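# Lower the die set's upper plate onto its guide pillars

## Task

Set the die set's upper plate back onto its guide pillars with the punch facing downward, then lower it until it is fully seated. The punch may not touch anything. The task fails if either half of the die set falls or lands hard, or if a gripped half sags at its middle by more than about a fingernail's width. Such small sags add up until that half is put down and released. It also fails if the upper plate, held or not, slides that far down the pillars at more than roughly a pen's length per second.

## Robot and tools

Robot: two Doosan M1013 arms, left_arm and right_arm, each carrying a Robotiq 140 mm two-finger gripper and a wrist camera. The left gripper's fingers can fold at a hinge. A grip on the outer quarter of the pads, near the fingertips, behaves normally. A grip deeper toward the palm can wrap the part, hold a narrow part loosely, squeeze a wide part too hard, or let go later. Pressing a fingertip into a surface folds it easily. The right gripper's fingers are rigid.

Frames: in the scene frame the origin sits at table height midway between the nominal bases, +z is up, +x points out over the table, and left_arm is on +y. Calibrated bases: left_arm (-0.090, +0.650, 0) with quat_wxyz (+1.000, 0, 0, 0); right_arm (-0.072, -0.577, 0) with quat_wxyz (+1.000, 0, 0, -0.023). Each arm's printed hand pose, velocities and wrist camera pose are in that arm's own base frame. Fixed cameras and the table use the scene frame. Printed poses can be off by a few centimetres. end_effector_position is the point between the closed pads. The fingers point along the gripper's +z and open along its y. Fingertips reach about 33 mm past that point at gaps up to 40 mm, and about 9 mm when fully open.

Row layout, shared by execute_actions and move: one flat list of 18 numbers covering both arms, even when only one arm moves. First come left_arm's 9 numbers, then right_arm's 9. Each arm's 9 are six absolute joint target angles in radians, then gripper position, force_limit and speed. Joint order is forearm roll (joint_4), elbow (joint_3), wrist pitch (joint_5), wrist roll (joint_6), shoulder (joint_2), waist (joint_1), the same as in Joint positions. Ranges: elbow -2.792 to 2.792, every other joint -6.283 to 6.283. A target more than 0.010 past a range end is refused, unless the joint already sits farther out. Gripper numbers lie in [-1, 1]. Position +1 is fully open (140 mm), the pads meet near -0.8, and -1 closes until blocked. force_limit sets the squeeze after a slow close: about 14 N at -1, 40 N at 0, 58 N at +1. Speed sets the finger rate: about 30 mm/s at -1, 140 at 0, 250 at +1. A faster close grips much harder. Both start at +1. To leave a gripper unchanged, repeat the three numbers last sent for it.

execute_actions(actions, cameras): actions is a list of actions. Each action holds up to 15 rows, one per 1/30 s step, and a short action keeps its last row for the remaining steps. Images are returned only for an empty list or when cameras names them. An empty list also shows the scene number and fields that are normally omitted.

move(target, speed, blend, stop_force, zero, blocking, cameras): target is one 18-number row or a list of up to 15 rows, all absolute. Every joint of both arms travels in step along a path, so hands trace curves. Paths do not avoid obstacles. speed, in rad/s from 0.01 to 3.92 (default 0.5), caps the joint with the farthest to go. blend, in rad, rounds corners in a list, and 0 means stop at each point. stop_force, in N from 10 to 80, ends an arm's path once the push against its motion rises that much above its zero. Use it with a low speed for touching. Leave it out when moving away from a contact. It cannot sense near singular poses, such as a straight wrist or full reach. zero (default true) re-zeroes the force before the move. blocking=false returns after about 0.5 s while the move keeps running, and a new move replaces it; this cannot be combined with stop_force. In a list, keep the gripper numbers the same. The result adds a move: line reading done, off_target, moving, held or fault, and possibly limits=held.

wait(seconds 0 to 10) lets time pass with commands held. stop brakes a running move. zoom_image(camera, region [x0,y0,x1,y1], at most 504 by 504 px) zooms the newest image from cam_low, cam_left_wrist or cam_right_wrist, each 672x504. clear_fault(arm) clears a reported torque or force fault. read_manual gives licence texts. finished_scene(scene) ends the scene for good; the goal must hold with the robot let go.

Result lines: Joint positions, Joint velocities and Joint targets, one block per arm in the joint order above. Tool commands. object_status: 0 moving, 1 blocked while opening, 2 blocked while closing (the grip you want), 3 at target or pads met. position_measured is in counts: 3 open, 75 is about 100 mm, 139 about 60 mm, 200 about 20 mm, 230 pads met. Joint torques and External joint torques: positive means toward a larger angle. Flange force is along the gripper axes and includes held weight. Other lines: "joint sent to its limit", "joint command not followed" (the clearance check between the arms), MOTOR HOT, and fault lines.

Cautions: a contact torque at a joint's limit (waist and shoulder 295, elbow 139, wrist joints 39.1 N m) or 144 N on an arm causes a fault stop that needs clear_fault. The arms are stiff, so aiming even slightly past a firm contact can fault. Avoid arm-to-arm presses, and never close a gripper on the other gripper. Do not drop parts, release them while moving, slam them, or let them leave the table. Keep the upper plate level and slow on the pillars and keep the punch clear. Support heavy halves near their middle to limit sag and twist. Long holds or stretched poses heat the motors.

Each tool is called after "Emit:" as name([rows], argument=value, ...), one row to a line, values as JSON.

## Session

Emit:
execute_actions(actions=[])

Scene clock: 0.00 s.
left_arm: end_effector_position=(+0.6178, -0.7538, +0.2248) position_measured=3 object_status=3 end_effector_quat_wxyz=(-0.174, +0.750, +0.615, +0.169) | right_arm: end_effector_position=(+0.8034, -0.2029, +0.2836) position_measured=3 object_status=3 end_effector_quat_wxyz=(-0.289, +0.450, +0.663, +0.524)
Joint names: [forearm roll, elbow, wrist pitch, wrist roll, shoulder, waist]
Joint positions: left_arm=[0.321 0.433 2.049 -0.725 1.042 -1.015] | right_arm=[1.061 1.244 1.908 -1.06 0.748 -0.629]
Joint velocities: within noise
Joint torques (N m): no reading
External joint torques (N m): no reading
Flange force (N): no reading
Joint targets: left_arm=[0.321 0.433 2.049 -0.725 1.042 -1.015] | right_arm=[1.061 1.244 1.908 -1.060 0.748 -0.629]
Tool commands: left_gripper/position=+1.0 left_gripper/force_limit=+1.0 left_gripper/speed=+1.0 right_gripper/position=+1.0 right_gripper/force_limit=+1.0 right_gripper/speed=+1.0

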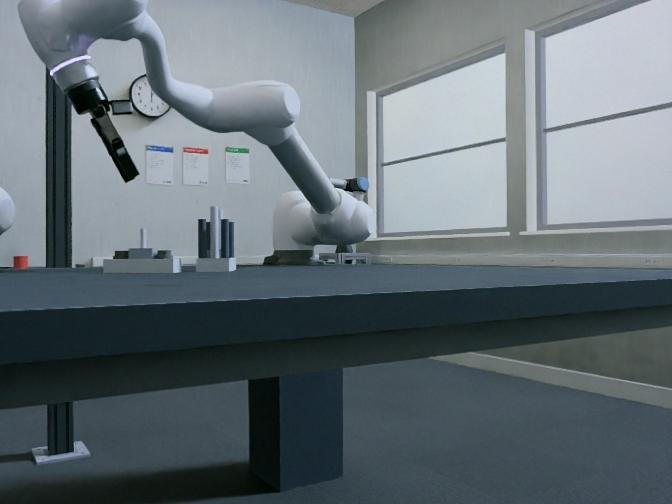

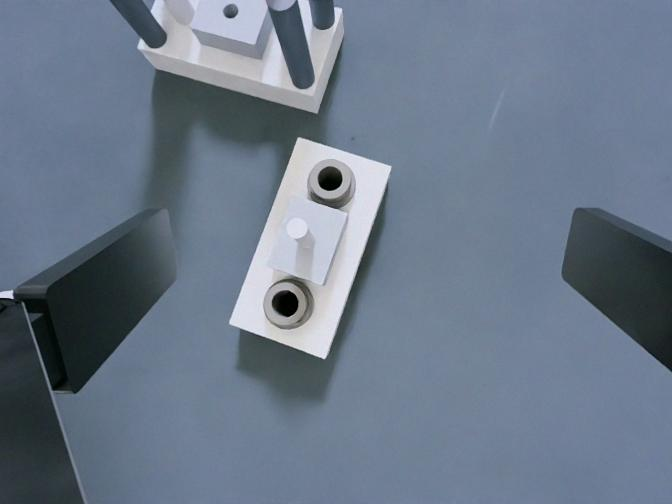

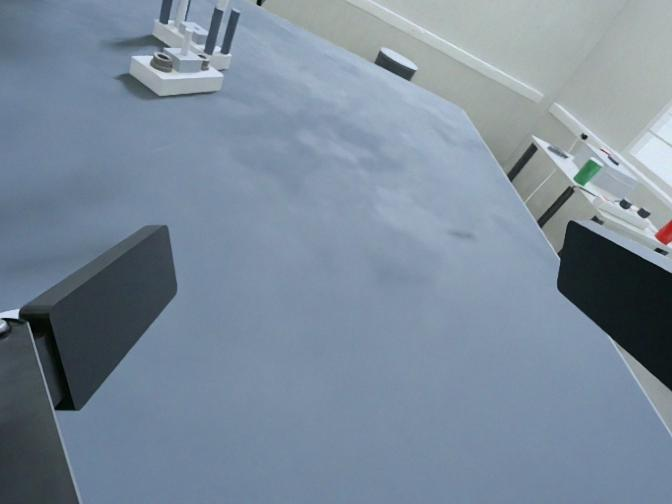

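Emit:
zoom_image(camera="cam_left_wrist", region=[100, 0, 400, 200])

Emit:
zoom_image(camera="cam_left_wrist", region=[200, 120, 420, 380])

Emit:
zoom_image(camera="cam_low", region=[90, 190, 260, 290])

Emit:
zoom_image(camera="cam_right_wrist", region=[110, 0, 260, 110])

Scaled by 1.680 from the camera's 672x504 image, which has a finer 960x720 frame.

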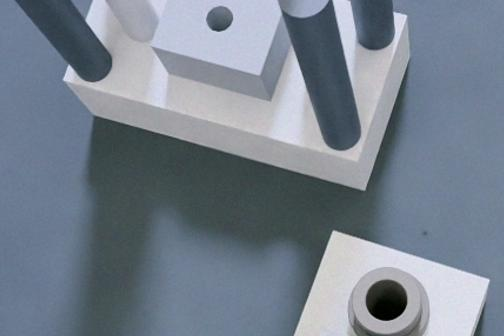

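Scaled by 1.938 from the camera's 672x504 image, which has a finer 960x720 frame.

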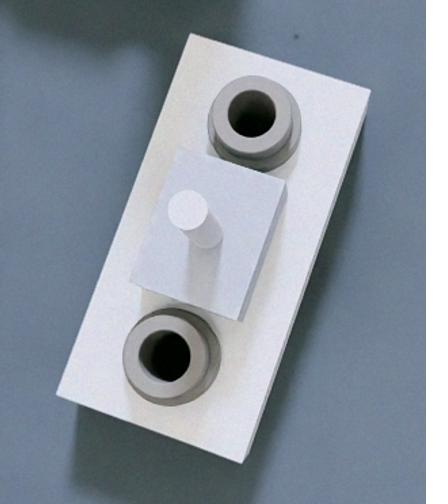

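Scaled by 2.965 from the camera's 672x504 image, which has a finer 960x720 frame.

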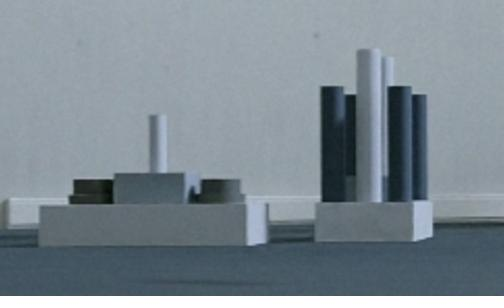

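Scaled by 3.360 from the camera's 672x504 image, which has a finer 960x720 frame.

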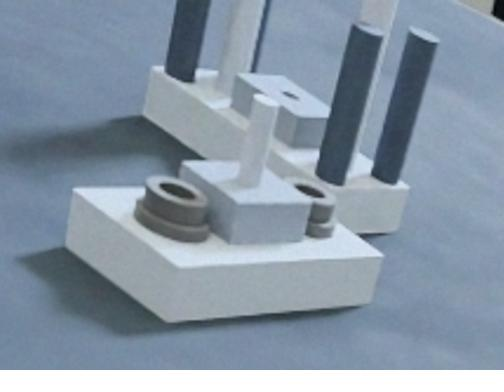

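Emit:
move(target=[0,1.1724,1.2928,-0.4275,0.6764,-0.9395,1,1,1,1.4588,1.9427,1.738,0.9772,0.2128,-0.1552,1,1,1], speed=0.9, cameras=["all"])

Emit:
zoom_image(camera="cam_left_wrist", region=[180, 0, 580, 300])

Scene clock: 224.93 s.
left_arm: end_effector_position=(+0.5742, -0.7269, +0.1501) position_measured=3 object_status=3 end_effector_quat_wxyz=(+0.000, +0.863, +0.505, +0.000) | right_arm: end_effector_position=(+0.5800, +0.2740, +0.4500) position_measured=3 object_status=3 end_effector_quat_wxyz=(+0.707, -0.707, -0.016, +0.016)
Joint names: [forearm roll, elbow, wrist pitch, wrist roll, shoulder, waist]
Joint positions: left_arm=[0 1.172 1.293 -0.428 0.676 -0.94] | right_arm=[1.459 1.943 1.738 0.977 0.213 -0.155]
Joint torques (N m): left_arm=[4.08 -41.75 0.15 -0.05 -111.79 -0.33] | right_arm=[2.17 -36.04 1.47 -0.39 -60.51 -0.92]
External joint torques (N m): left_arm=[0.12 1.19 -0.14 0.05 6.21 0.08] | right_arm=[0.48 -0.97 0.06 0.34 1.54 0.75]
Flange force (N): left_arm=[-2.5 6.4 4.4] | right_arm=[4.5 -0.2 1.0]
Joint targets: left_arm=[0.000 1.172 1.293 -0.427 0.676 -0.939] | right_arm=[1.459 1.943 1.738 0.977 0.213 -0.155]
move: done

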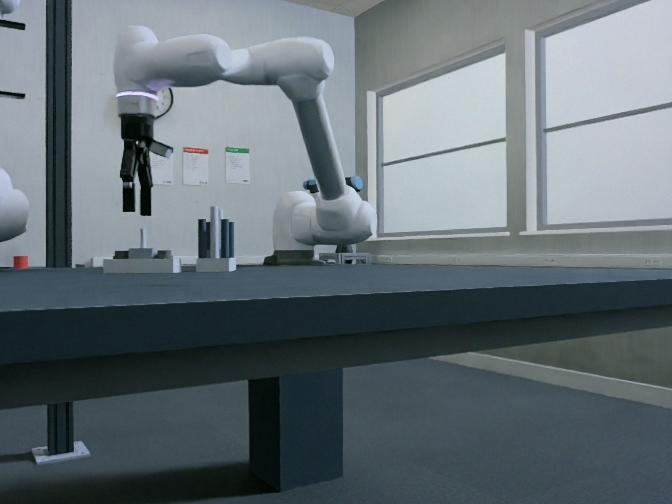

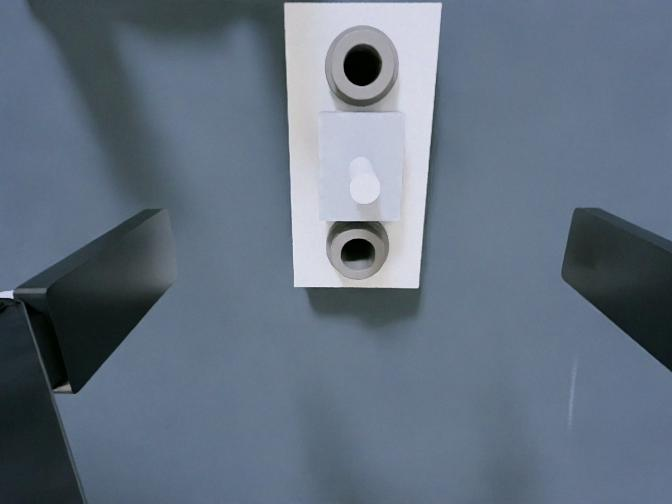

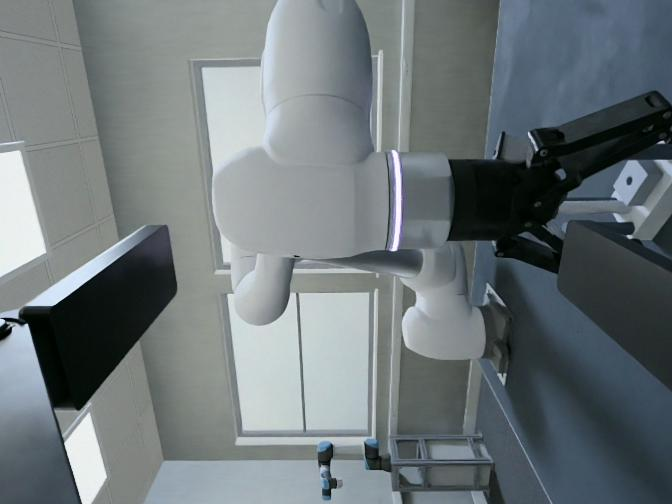

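Scaled by 1.260 from the camera's 672x504 image, which has a finer 960x720 frame.

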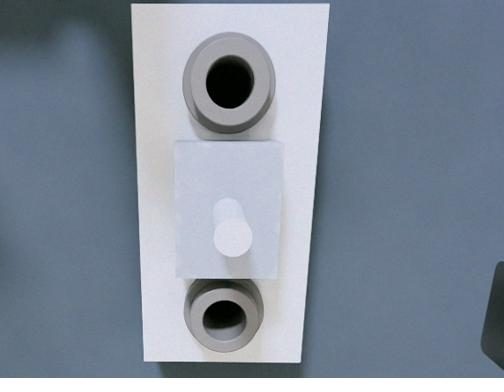

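Emit:
move(target=[0,1.2509,1.1422,-0.4288,0.7485,-0.9408,1,0,-1,1.4588,1.9427,1.738,0.9772,0.2128,-0.1552,1,0,-1], speed=0.2, cameras=["all"])

Emit:
zoom_image(camera="cam_low", region=[90, 190, 260, 290])

Scene clock: 256.53 s.
left_arm: end_effector_position=(+0.5759, -0.7314, +0.0417) position_measured=3 object_status=3 end_effector_quat_wxyz=(+0.000, +0.863, +0.505, +0.000) | right_arm: end_effector_position=(+0.5800, +0.2740, +0.4500) position_measured=3 object_status=3 end_effector_quat_wxyz=(+0.707, -0.707, -0.016, +0.016)
Joint names: [forearm roll, elbow, wrist pitch, wrist roll, shoulder, waist]
Joint positions: left_arm=[0 1.251 1.142 -0.429 0.749 -0.941] | right_arm=[1.459 1.943 1.738 0.977 0.213 -0.155]
Joint torques (N m): left_arm=[3.85 -39.52 0.17 -0.06 -115.34 -0.8] | right_arm=[2.23 -36.32 1.5 -0.27 -60.26 -0.72]
External joint torques (N m): left_arm=[0.13 1.13 -0.16 0.06 6.08 0.77] | right_arm=[0.42 -0.73 0.02 0.22 1.1 0.65]
Flange force (N): left_arm=[-1.5 5.9 5.3] | right_arm=[3.3 -0.2 1.0]
Joint targets: left_arm=[0.000 1.251 1.142 -0.429 0.749 -0.941] | right_arm=[1.459 1.943 1.738 0.977 0.213 -0.155]
move: done

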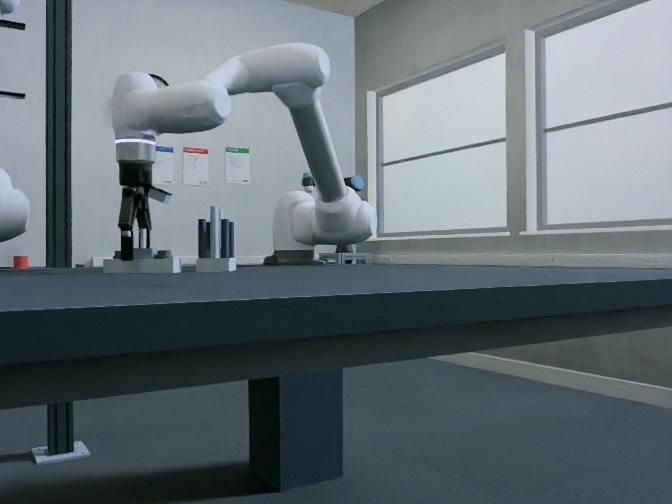

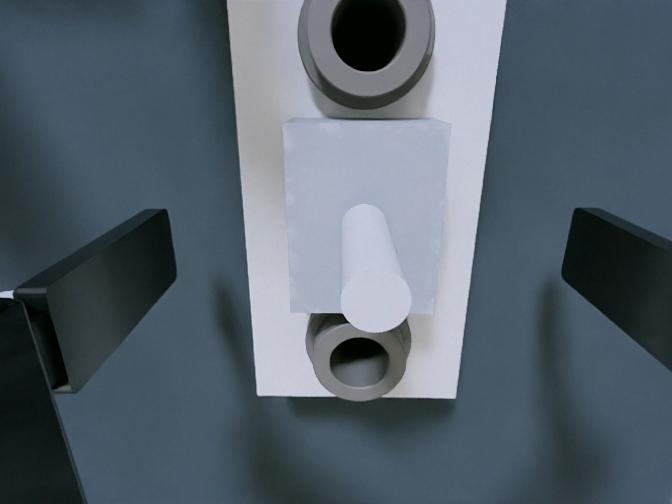

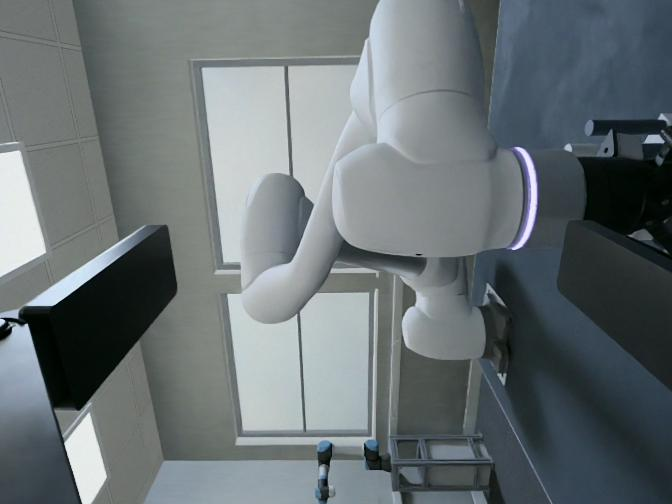

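Scaled by 2.965 from the camera's 672x504 image, which has a finer 960x720 frame.

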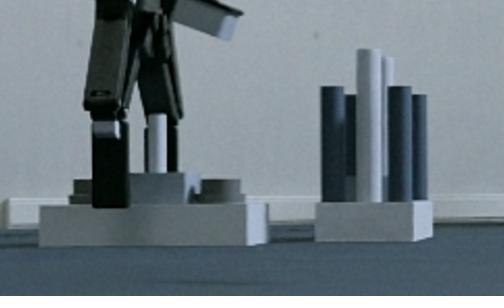

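Emit:
move(target=[0,1.2509,1.1422,-0.4288,0.7485,-0.9408,-1,1,-1,1.4588,1.9427,1.738,0.9772,0.2128,-0.1552,1,0,-1], cameras=["all"])

Emit:
zoom_image(camera="cam_low", region=[90, 190, 260, 290])

Scene clock: 269.40 s.
left_arm: end_effector_position=(+0.5760, -0.7315, +0.0420) position_measured=111 object_status=0 end_effector_quat_wxyz=(+0.000, +0.863, +0.505, +0.000) | right_arm: end_effector_position=(+0.5800, +0.2740, +0.4500) position_measured=3 object_status=3 end_effector_quat_wxyz=(+0.707, -0.707, -0.016, +0.016)
Joint names: [forearm roll, elbow, wrist pitch, wrist roll, shoulder, waist]
Joint positions: left_arm=[0 1.251 1.142 -0.429 0.748 -0.941] | right_arm=[1.459 1.943 1.738 0.977 0.213 -0.155]
Joint torques (N m): left_arm=[4.52 -31.13 -3.62 0.24 -91.73 -0.77] | right_arm=[2.22 -36.19 1.52 -0.35 -60.23 -0.65]
External joint torques (N m): left_arm=[-0.51 -7.51 3.63 -0.24 -18.25 0.61] | right_arm=[0.44 -0.82 0 0.3 1.38 0.28]
Flange force (N): left_arm=[1.2 -2.0 -23.0] | right_arm=[3.8 -0.2 0.4]
Joint targets: left_arm=[0.000 1.251 1.142 -0.429 0.749 -0.941] | right_arm=[1.459 1.943 1.738 0.977 0.213 -0.155]
move: done

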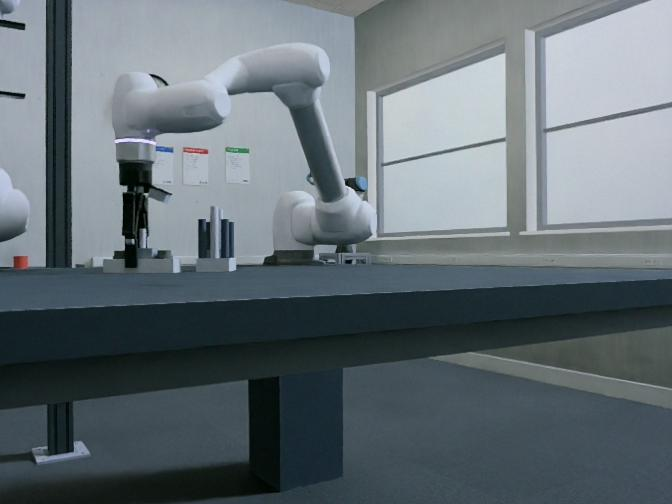

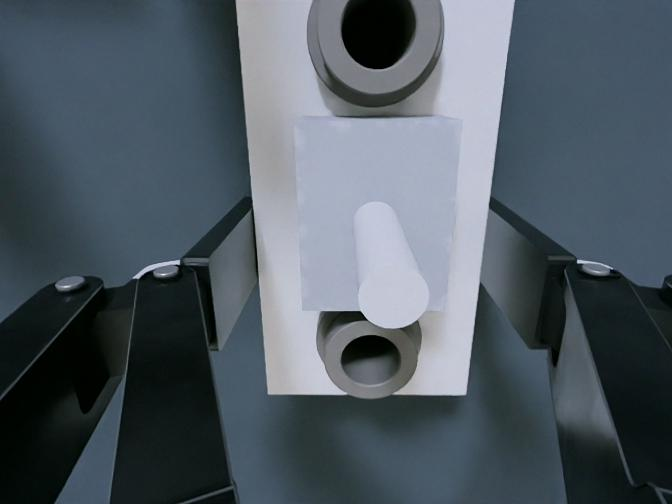

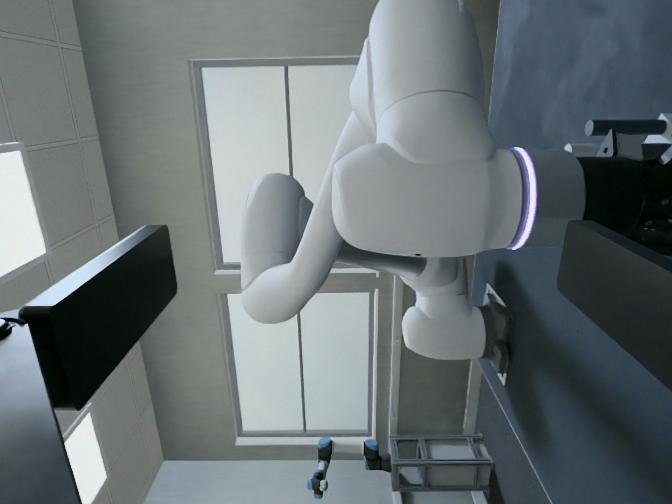

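Scaled by 2.965 from the camera's 672x504 image, which has a finer 960x720 frame.

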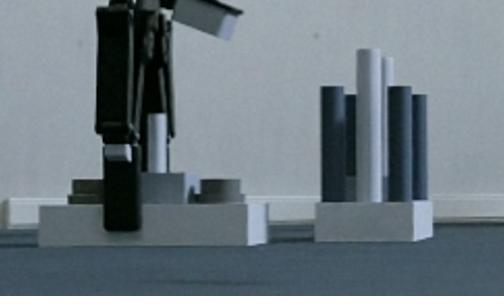

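Emit:
move(target=[0,1.0355,1.4565,-0.4288,0.6496,-0.9408,-1,1,-1,1.4588,1.9427,1.738,0.9772,0.2128,-0.1552,1,0,-1], speed=0.15, cameras=["all"])

Emit:
zoom_image(camera="cam_low", region=[70, 90, 290, 290])

Scene clock: 309.30 s.
left_arm: end_effector_position=(+0.5760, -0.7315, +0.2502) position_measured=111 object_status=2 end_effector_quat_wxyz=(+0.000, +0.863, +0.505, +0.000) | right_arm: end_effector_position=(+0.5800, +0.2740, +0.4500) position_measured=3 object_status=3 end_effector_quat_wxyz=(+0.707, -0.707, -0.016, +0.016)
Joint names: [forearm roll, elbow, wrist pitch, wrist roll, shoulder, waist]
Joint positions: left_arm=[0 1.035 1.456 -0.429 0.649 -0.941] | right_arm=[1.459 1.943 1.738 0.977 0.213 -0.155]
Joint torques (N m): left_arm=[4.46 -53.26 0.28 -0.08 -127.51 -0.67] | right_arm=[2.12 -36.13 1.55 -0.31 -60.75 -0.84]
External joint torques (N m): left_arm=[-0.11 11.2 -0.27 0.08 22.26 0.57] | right_arm=[0.52 -0.91 -0.03 0.27 1.62 0.91]
Flange force (N): left_arm=[-1.7 6.0 21.4] | right_arm=[4.6 0.1 1.5]
Joint targets: left_arm=[0.000 1.036 1.456 -0.429 0.650 -0.941] | right_arm=[1.459 1.943 1.738 0.977 0.213 -0.155]
move: done

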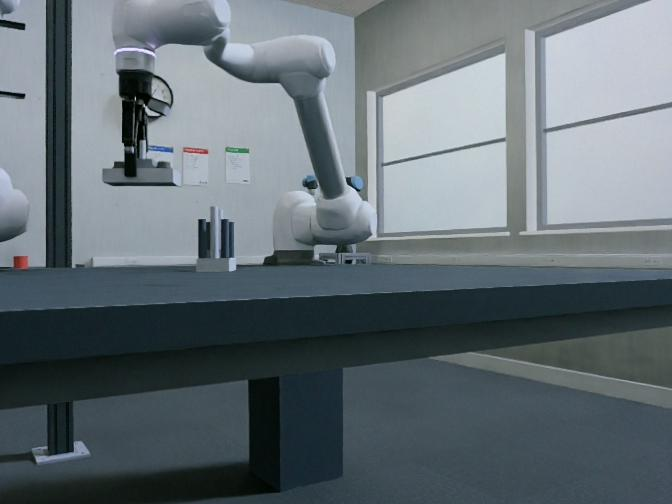

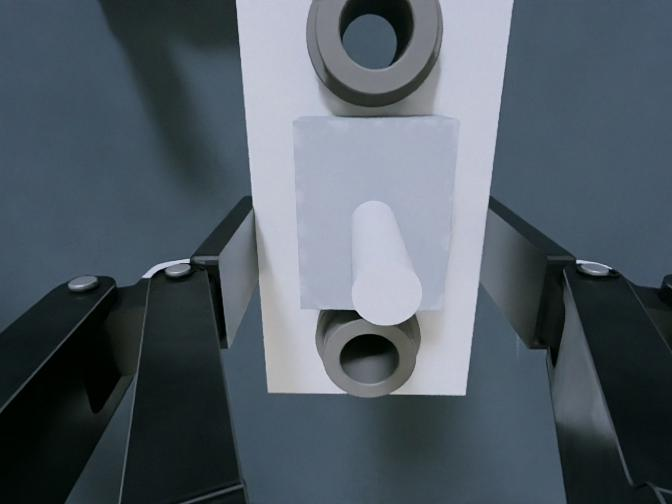

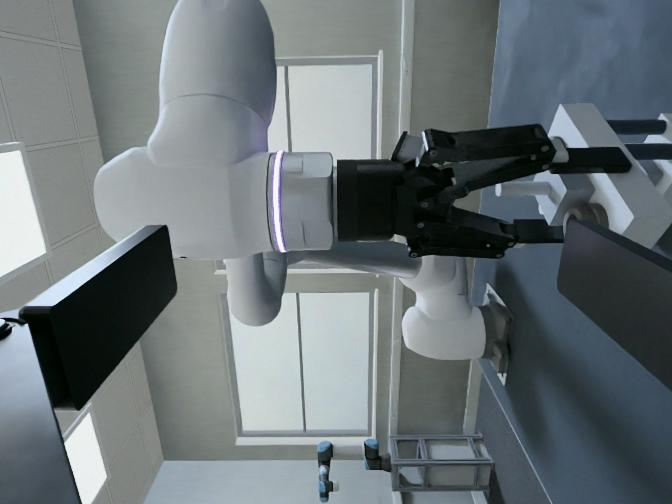

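Scaled by 2.291 from the camera's 672x504 image, which has a finer 960x720 frame.

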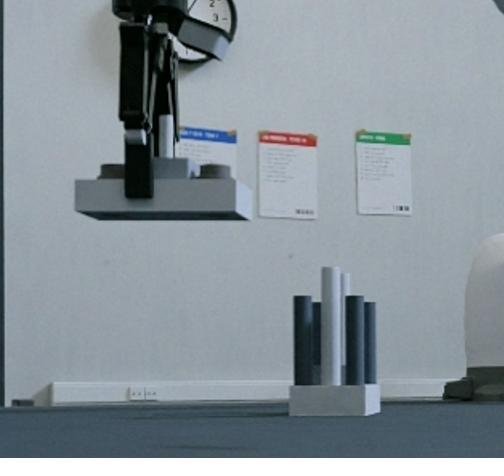

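Emit:
move(target=[-1.87,1.8665,1.1367,-0.938,0.2707,-0.5213,-1,1,-1,1.6374,2.0811,1.4755,0.9594,0.0982,0.1623,1,0,-1], speed=0.5, cameras=["all"])

Emit:
zoom_image(camera="cam_right_wrist", region=[130, 100, 600, 430])

Scene clock: 331.43 s.
left_arm: end_effector_position=(+0.5702, -0.6201, +0.4500) position_measured=111 object_status=2 end_effector_quat_wxyz=(+0.000, +0.000, +0.707, -0.707) | right_arm: end_effector_position=(+0.4917, +0.4502, +0.4500) position_measured=3 object_status=3 end_effector_quat_wxyz=(+0.707, -0.707, -0.016, +0.016)
Joint names: [forearm roll, elbow, wrist pitch, wrist roll, shoulder, waist]
Joint positions: left_arm=[-1.87 1.866 1.137 -0.938 0.271 -0.521] | right_arm=[1.637 2.081 1.476 0.959 0.098 0.162]
Joint torques (N m): left_arm=[-7.88 -47.78 5.65 -0.35 -81.94 -0.61] | right_arm=[1.53 -36.69 1.5 -0.29 -49.13 -0.9]
External joint torques (N m): left_arm=[4.75 12.93 -4 0.31 18.86 0.6] | right_arm=[0.45 -0.67 0.06 0.24 1.52 0.84]
Flange force (N): left_arm=[-3.4 23.3 1.0] | right_arm=[3.2 0.5 2.6]
Joint targets: left_arm=[-1.870 1.867 1.137 -0.938 0.271 -0.521] | right_arm=[1.637 2.081 1.475 0.959 0.098 0.162]
move: done

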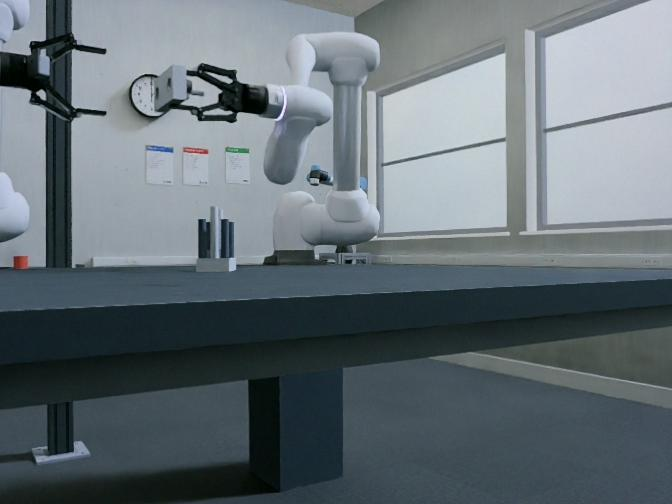

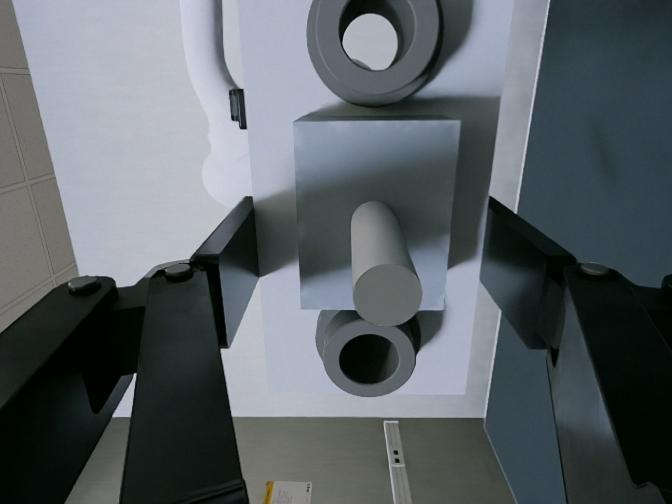

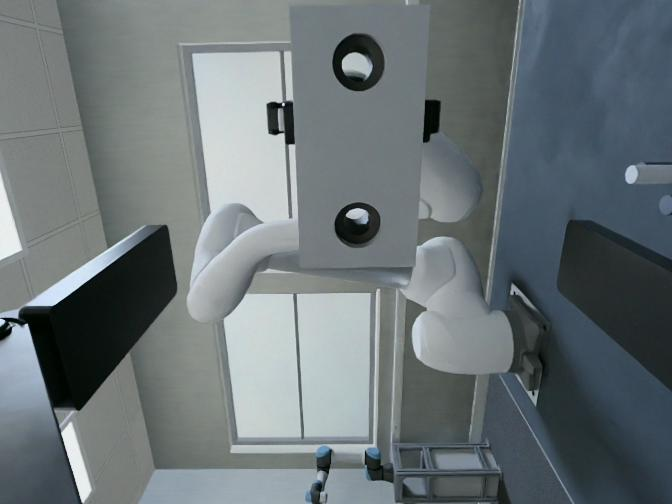

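Scaled by 1.072 from the camera's 672x504 image, which has a finer 960x720 frame.

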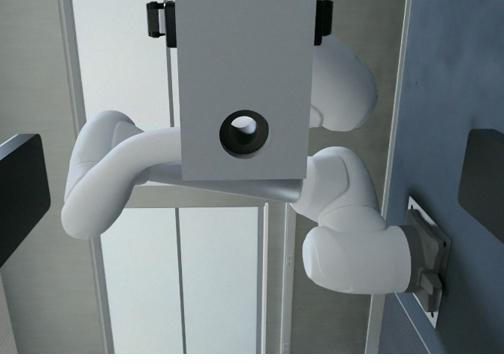

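Emit:
move(target=[-1.87,1.8665,1.1367,-0.938,0.2707,-0.5213,-1,1,-1,1.7762,2.0166,1.2837,0.9364,0.1590,0.3974,1,0,-1], speed=0.25, cameras=["all"])

Emit:
zoom_image(camera="cam_low", region=[50, 20, 290, 150])

Scene clock: 353.90 s.
left_arm: end_effector_position=(+0.5702, -0.6201, +0.4500) position_measured=111 object_status=2 end_effector_quat_wxyz=(+0.000, +0.000, +0.707, -0.707) | right_arm: end_effector_position=(+0.4859, +0.5800, +0.4468) position_measured=3 object_status=3 end_effector_quat_wxyz=(+0.707, -0.707, -0.016, +0.016)
Joint names: [forearm roll, elbow, wrist pitch, wrist roll, shoulder, waist]
Joint positions: left_arm=[-1.87 1.867 1.137 -0.938 0.271 -0.521] | right_arm=[1.776 2.017 1.284 0.936 0.159 0.397]
Joint torques (N m): left_arm=[-7.8 -47.44 5.64 -0.38 -81.88 -0.57] | right_arm=[0.97 -36.84 1.53 -0.2 -55.74 -0.42]
External joint torques (N m): left_arm=[4.65 12.59 -3.99 0.33 18.88 0.47] | right_arm=[0.39 -1.12 0.08 0.15 1.33 0.39]
Flange force (N): left_arm=[-3.8 23.2 1.6] | right_arm=[3.3 0.3 2.5]
Joint targets: left_arm=[-1.870 1.867 1.137 -0.938 0.271 -0.521] | right_arm=[1.776 2.017 1.284 0.936 0.159 0.397]
move: done

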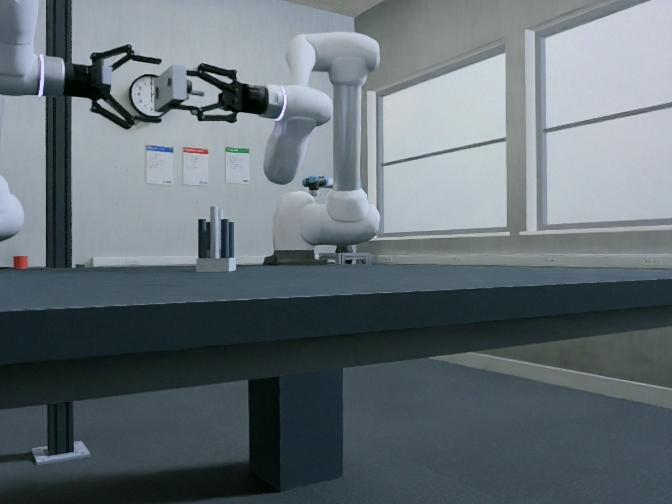

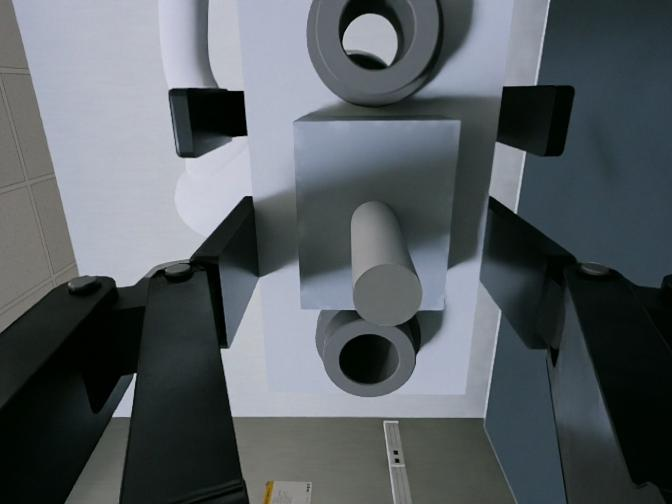

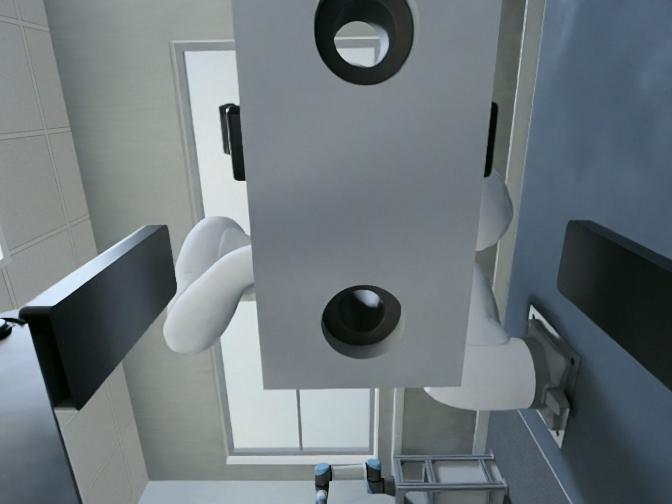

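Scaled by 2.100 from the camera's 672x504 image, which has a finer 960x720 frame.

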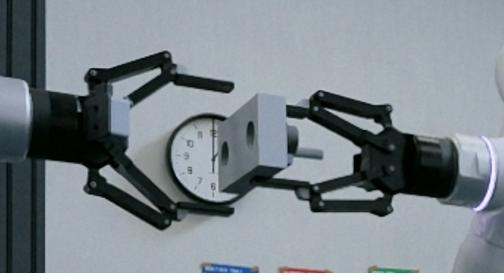

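Emit:
move(target=[-1.87,1.8665,1.1367,-0.938,0.2707,-0.5213,-1,1,-1,1.7842,2.0109,1.2726,0.9350,0.1635,0.4108,1,0.5,-1], speed=0.1)

Emit:
move(target=[-1.87,1.8665,1.1367,-0.938,0.2707,-0.5213,-1,1,-1,1.7842,2.0109,1.2726,0.9350,0.1635,0.4108,-1,0.5,-1], cameras=["all"])

Emit:
zoom_image(camera="cam_low", region=[50, 20, 290, 150])

Scene clock: 383.93 s.
left_arm: end_effector_position=(+0.5702, -0.6201, +0.4500) position_measured=111 object_status=2 end_effector_quat_wxyz=(+0.000, +0.000, +0.707, -0.707) | right_arm: end_effector_position=(+0.4854, +0.5879, +0.4469) position_measured=3 object_status=3 end_effector_quat_wxyz=(+0.707, -0.707, -0.016, +0.016)
Joint names: [forearm roll, elbow, wrist pitch, wrist roll, shoulder, waist]
Joint positions: left_arm=[-1.87 1.867 1.137 -0.938 0.271 -0.521] | right_arm=[1.784 2.011 1.273 0.935 0.163 0.411]
Joint torques (N m): left_arm=[-7.78 -47.4 5.64 -0.37 -81.88 -0.3] | right_arm=[0.89 -37.36 1.64 -0.31 -56.04 -1.13]
External joint torques (N m): left_arm=[4.64 12.52 -3.99 0.32 18.71 0.29] | right_arm=[0.48 -0.68 -0.04 0.26 1.3 0.65]
Flange force (N): left_arm=[-3.6 22.9 1.8] | right_arm=[2.3 0.4 2.9]
Joint targets: left_arm=[-1.870 1.867 1.137 -0.938 0.271 -0.521] | right_arm=[1.784 2.011 1.273 0.935 0.164 0.411]
move: done

Scene clock: 386.73 s.
left_arm: end_effector_position=(+0.5701, -0.6201, +0.4499) position_measured=111 object_status=2 end_effector_quat_wxyz=(+0.000, +0.000, +0.707, -0.707) | right_arm: end_effector_position=(+0.4854, +0.5879, +0.4469) position_measured=110 object_status=0 end_effector_quat_wxyz=(+0.707, -0.707, -0.016, +0.016)
Joint names: [forearm roll, elbow, wrist pitch, wrist roll, shoulder, waist]
Joint positions: left_arm=[-1.87 1.867 1.137 -0.938 0.271 -0.521] | right_arm=[1.784 2.011 1.273 0.935 0.164 0.411]
Joint torques (N m): left_arm=[-11.29 -58.61 8.53 -0.92 -90.44 -12.85] | right_arm=[-2.84 -31.7 -2.11 -0.41 -44.12 8.5]
External joint torques (N m): left_arm=[8.17 23.9 -6.9 0.88 28.06 12.85] | right_arm=[4.22 -6.32 3.74 0.36 -10.72 -8.72]
Flange force (N): left_arm=[-6.4 38.3 -18.5] | right_arm=[1.3 -13.5 -17.3]
Joint targets: left_arm=[-1.870 1.867 1.137 -0.938 0.271 -0.521] | right_arm=[1.784 2.011 1.273 0.935 0.164 0.411]
move: done

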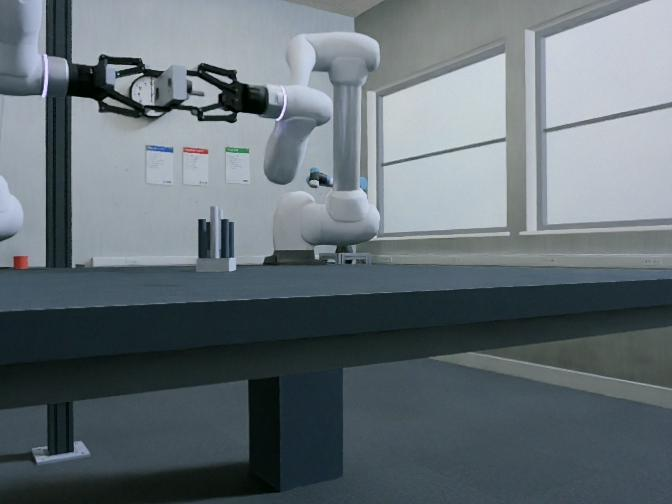

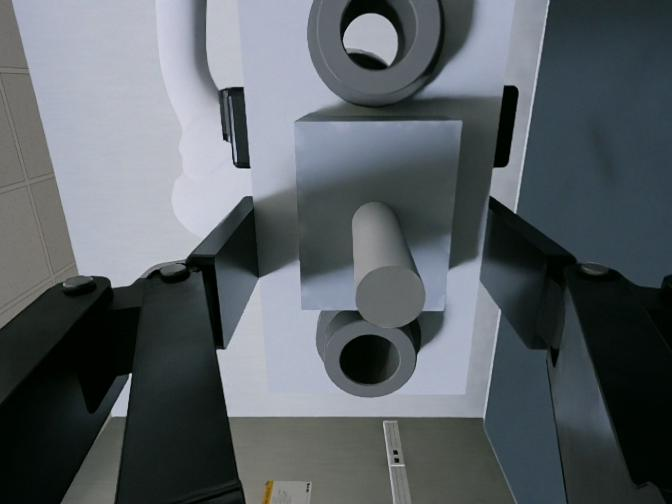

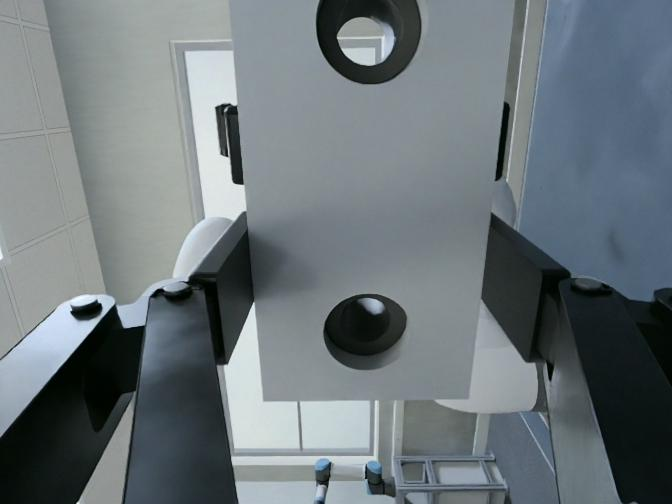

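Scaled by 2.100 from the camera's 672x504 image, which has a finer 960x720 frame.

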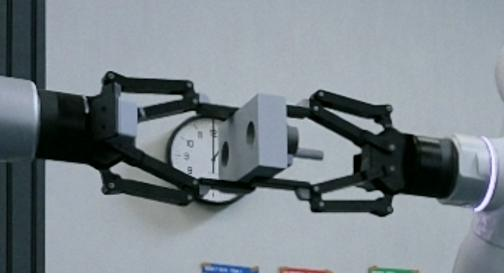

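Emit:
move(target=[-1.87,1.8665,1.1367,-0.938,0.2707,-0.5213,1,1,-1,1.7842,2.0109,1.2726,0.9350,0.1635,0.4108,-1,0.5,-1], cameras=["cam_right_wrist","cam_left_wrist"])

Scene clock: 393.77 s.
left_arm: end_effector_position=(+0.5702, -0.6201, +0.4500) position_measured=3 object_status=0 end_effector_quat_wxyz=(+0.000, +0.000, +0.707, -0.707) | right_arm: end_effector_position=(+0.4854, +0.5879, +0.4469) position_measured=110 object_status=2 end_effector_quat_wxyz=(+0.707, -0.707, -0.016, +0.016)
Joint names: [forearm roll, elbow, wrist pitch, wrist roll, shoulder, waist]
Joint positions: left_arm=[-1.87 1.867 1.137 -0.938 0.271 -0.521] | right_arm=[1.784 2.011 1.273 0.935 0.163 0.411]
Joint torques (N m): left_arm=[-3.16 -35.62 1.8 -0.1 -67.03 -0.49] | right_arm=[5.59 -48.03 5.43 -0.81 -69.04 -0.96]
External joint torques (N m): left_arm=[0.06 0.77 -0.18 0.05 3.84 0.66] | right_arm=[-4.23 9.84 -3.78 0.76 13.72 1]
Flange force (N): left_arm=[-4.0 4.1 1.1] | right_arm=[2.3 17.6 3.6]
Joint targets: left_arm=[-1.870 1.867 1.137 -0.938 0.271 -0.521] | right_arm=[1.784 2.011 1.273 0.935 0.164 0.411]
move: done
Images, in order (width x height): cam_left_wrist 672x504, cam_right_wrist 672x504.

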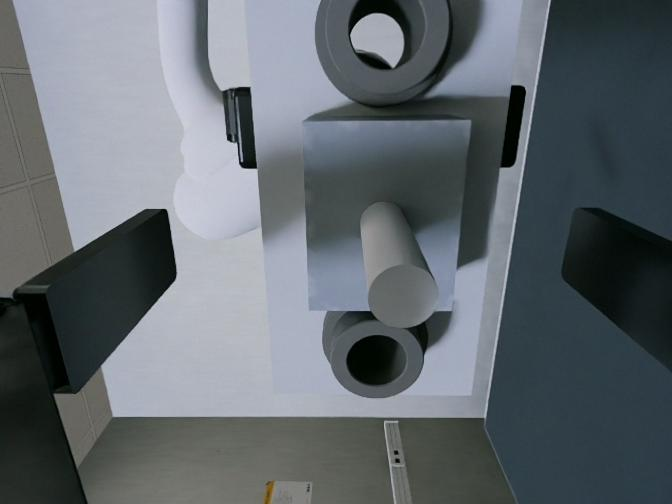

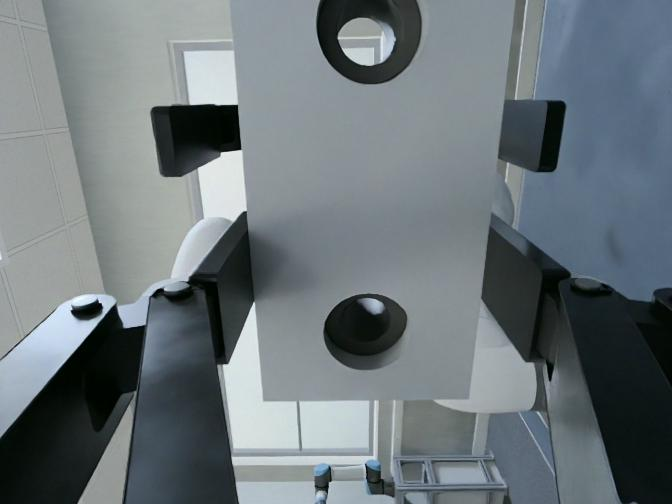

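Emit:
move([
  [-1.7664,1.9499,1.2861,-0.9564,0.2070,-0.3439,1,1,-1,1.7842,2.0109,1.2726,0.9350,0.1635,0.4108,-1,0.5,-1],
  [-1.5894,2.15,1.5602,-2.091,0.4713,-0.0214,1,1,-1,0,1.0812,1.4939,2.948,0.5665,0.9563,-1,0.5,-1],
], speed=[0.2,0.5], cameras=["all"])

Emit:
zoom_image(camera="cam_left_wrist", region=[130, 0, 634, 504])

Scene clock: 441.77 s.
left_arm: end_effector_position=(+0.5600, -0.3100, +0.2199) position_measured=3 object_status=3 end_effector_quat_wxyz=(+0.500, +0.500, -0.500, +0.500) | right_arm: end_effector_position=(+0.4849, +0.7472, +0.3002) position_measured=110 object_status=2 end_effector_quat_wxyz=(+0.000, +0.978, -0.209, +0.000)
Joint names: [forearm roll, elbow, wrist pitch, wrist roll, shoulder, waist]
Joint positions: left_arm=[-1.589 2.15 1.56 -2.091 0.471 -0.021] | right_arm=[0 1.081 1.494 2.948 0.567 0.956]
Joint torques (N m): left_arm=[-1.46 -17.46 2.6 -0.07 -69.28 -0.45] | right_arm=[3.4 -51.12 -0.08 -0.23 -115.55 -0.84]
External joint torques (N m): left_arm=[0.07 0.16 -0.22 0.07 4.25 0.5] | right_arm=[0.9 8.92 0.08 0.23 16.93 1.58]
Flange force (N): left_arm=[-7.3 -3.7 -1.0] | right_arm=[-1.2 -5.3 16.2]
Joint targets: left_arm=[-1.589 2.150 1.560 -2.091 0.471 -0.021] | right_arm=[0.000 1.081 1.494 2.948 0.567 0.956]
move: done

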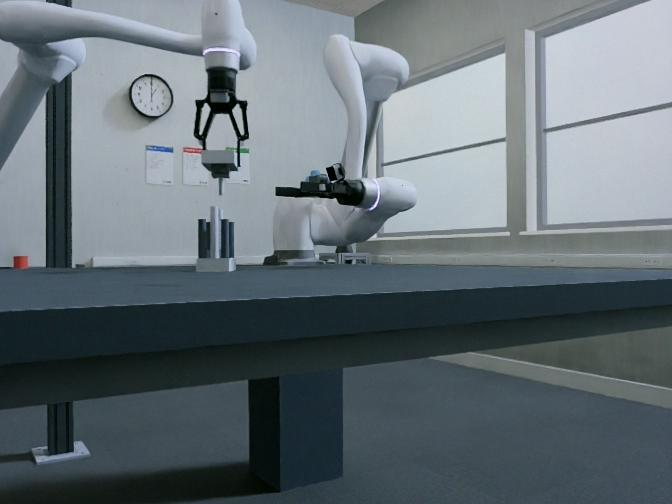

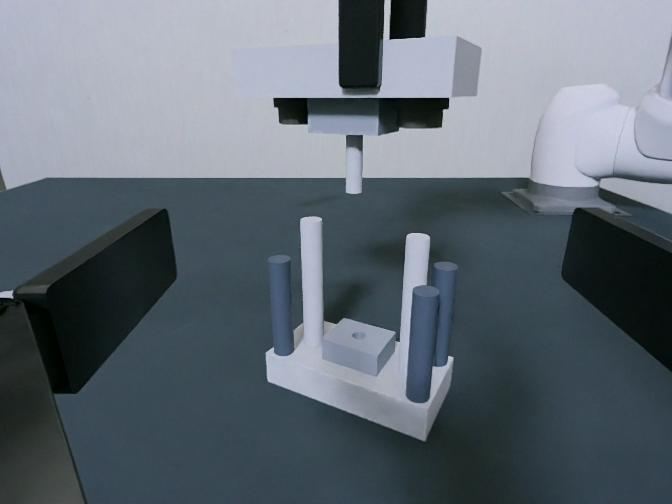

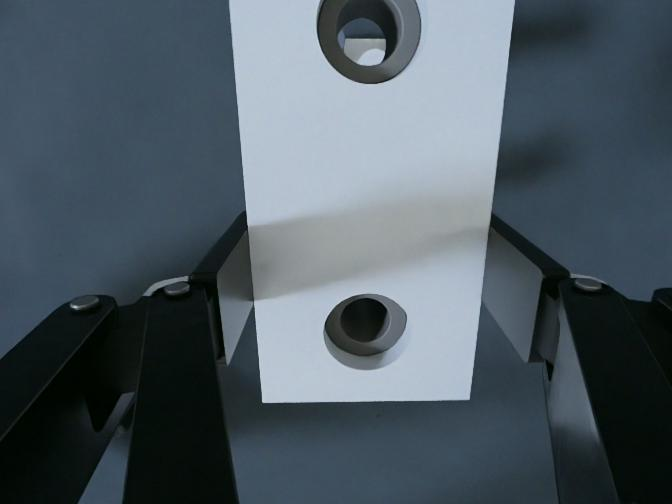

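Scaled by 1.000.

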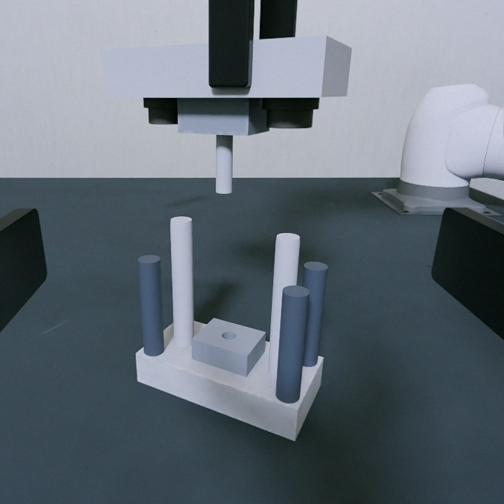

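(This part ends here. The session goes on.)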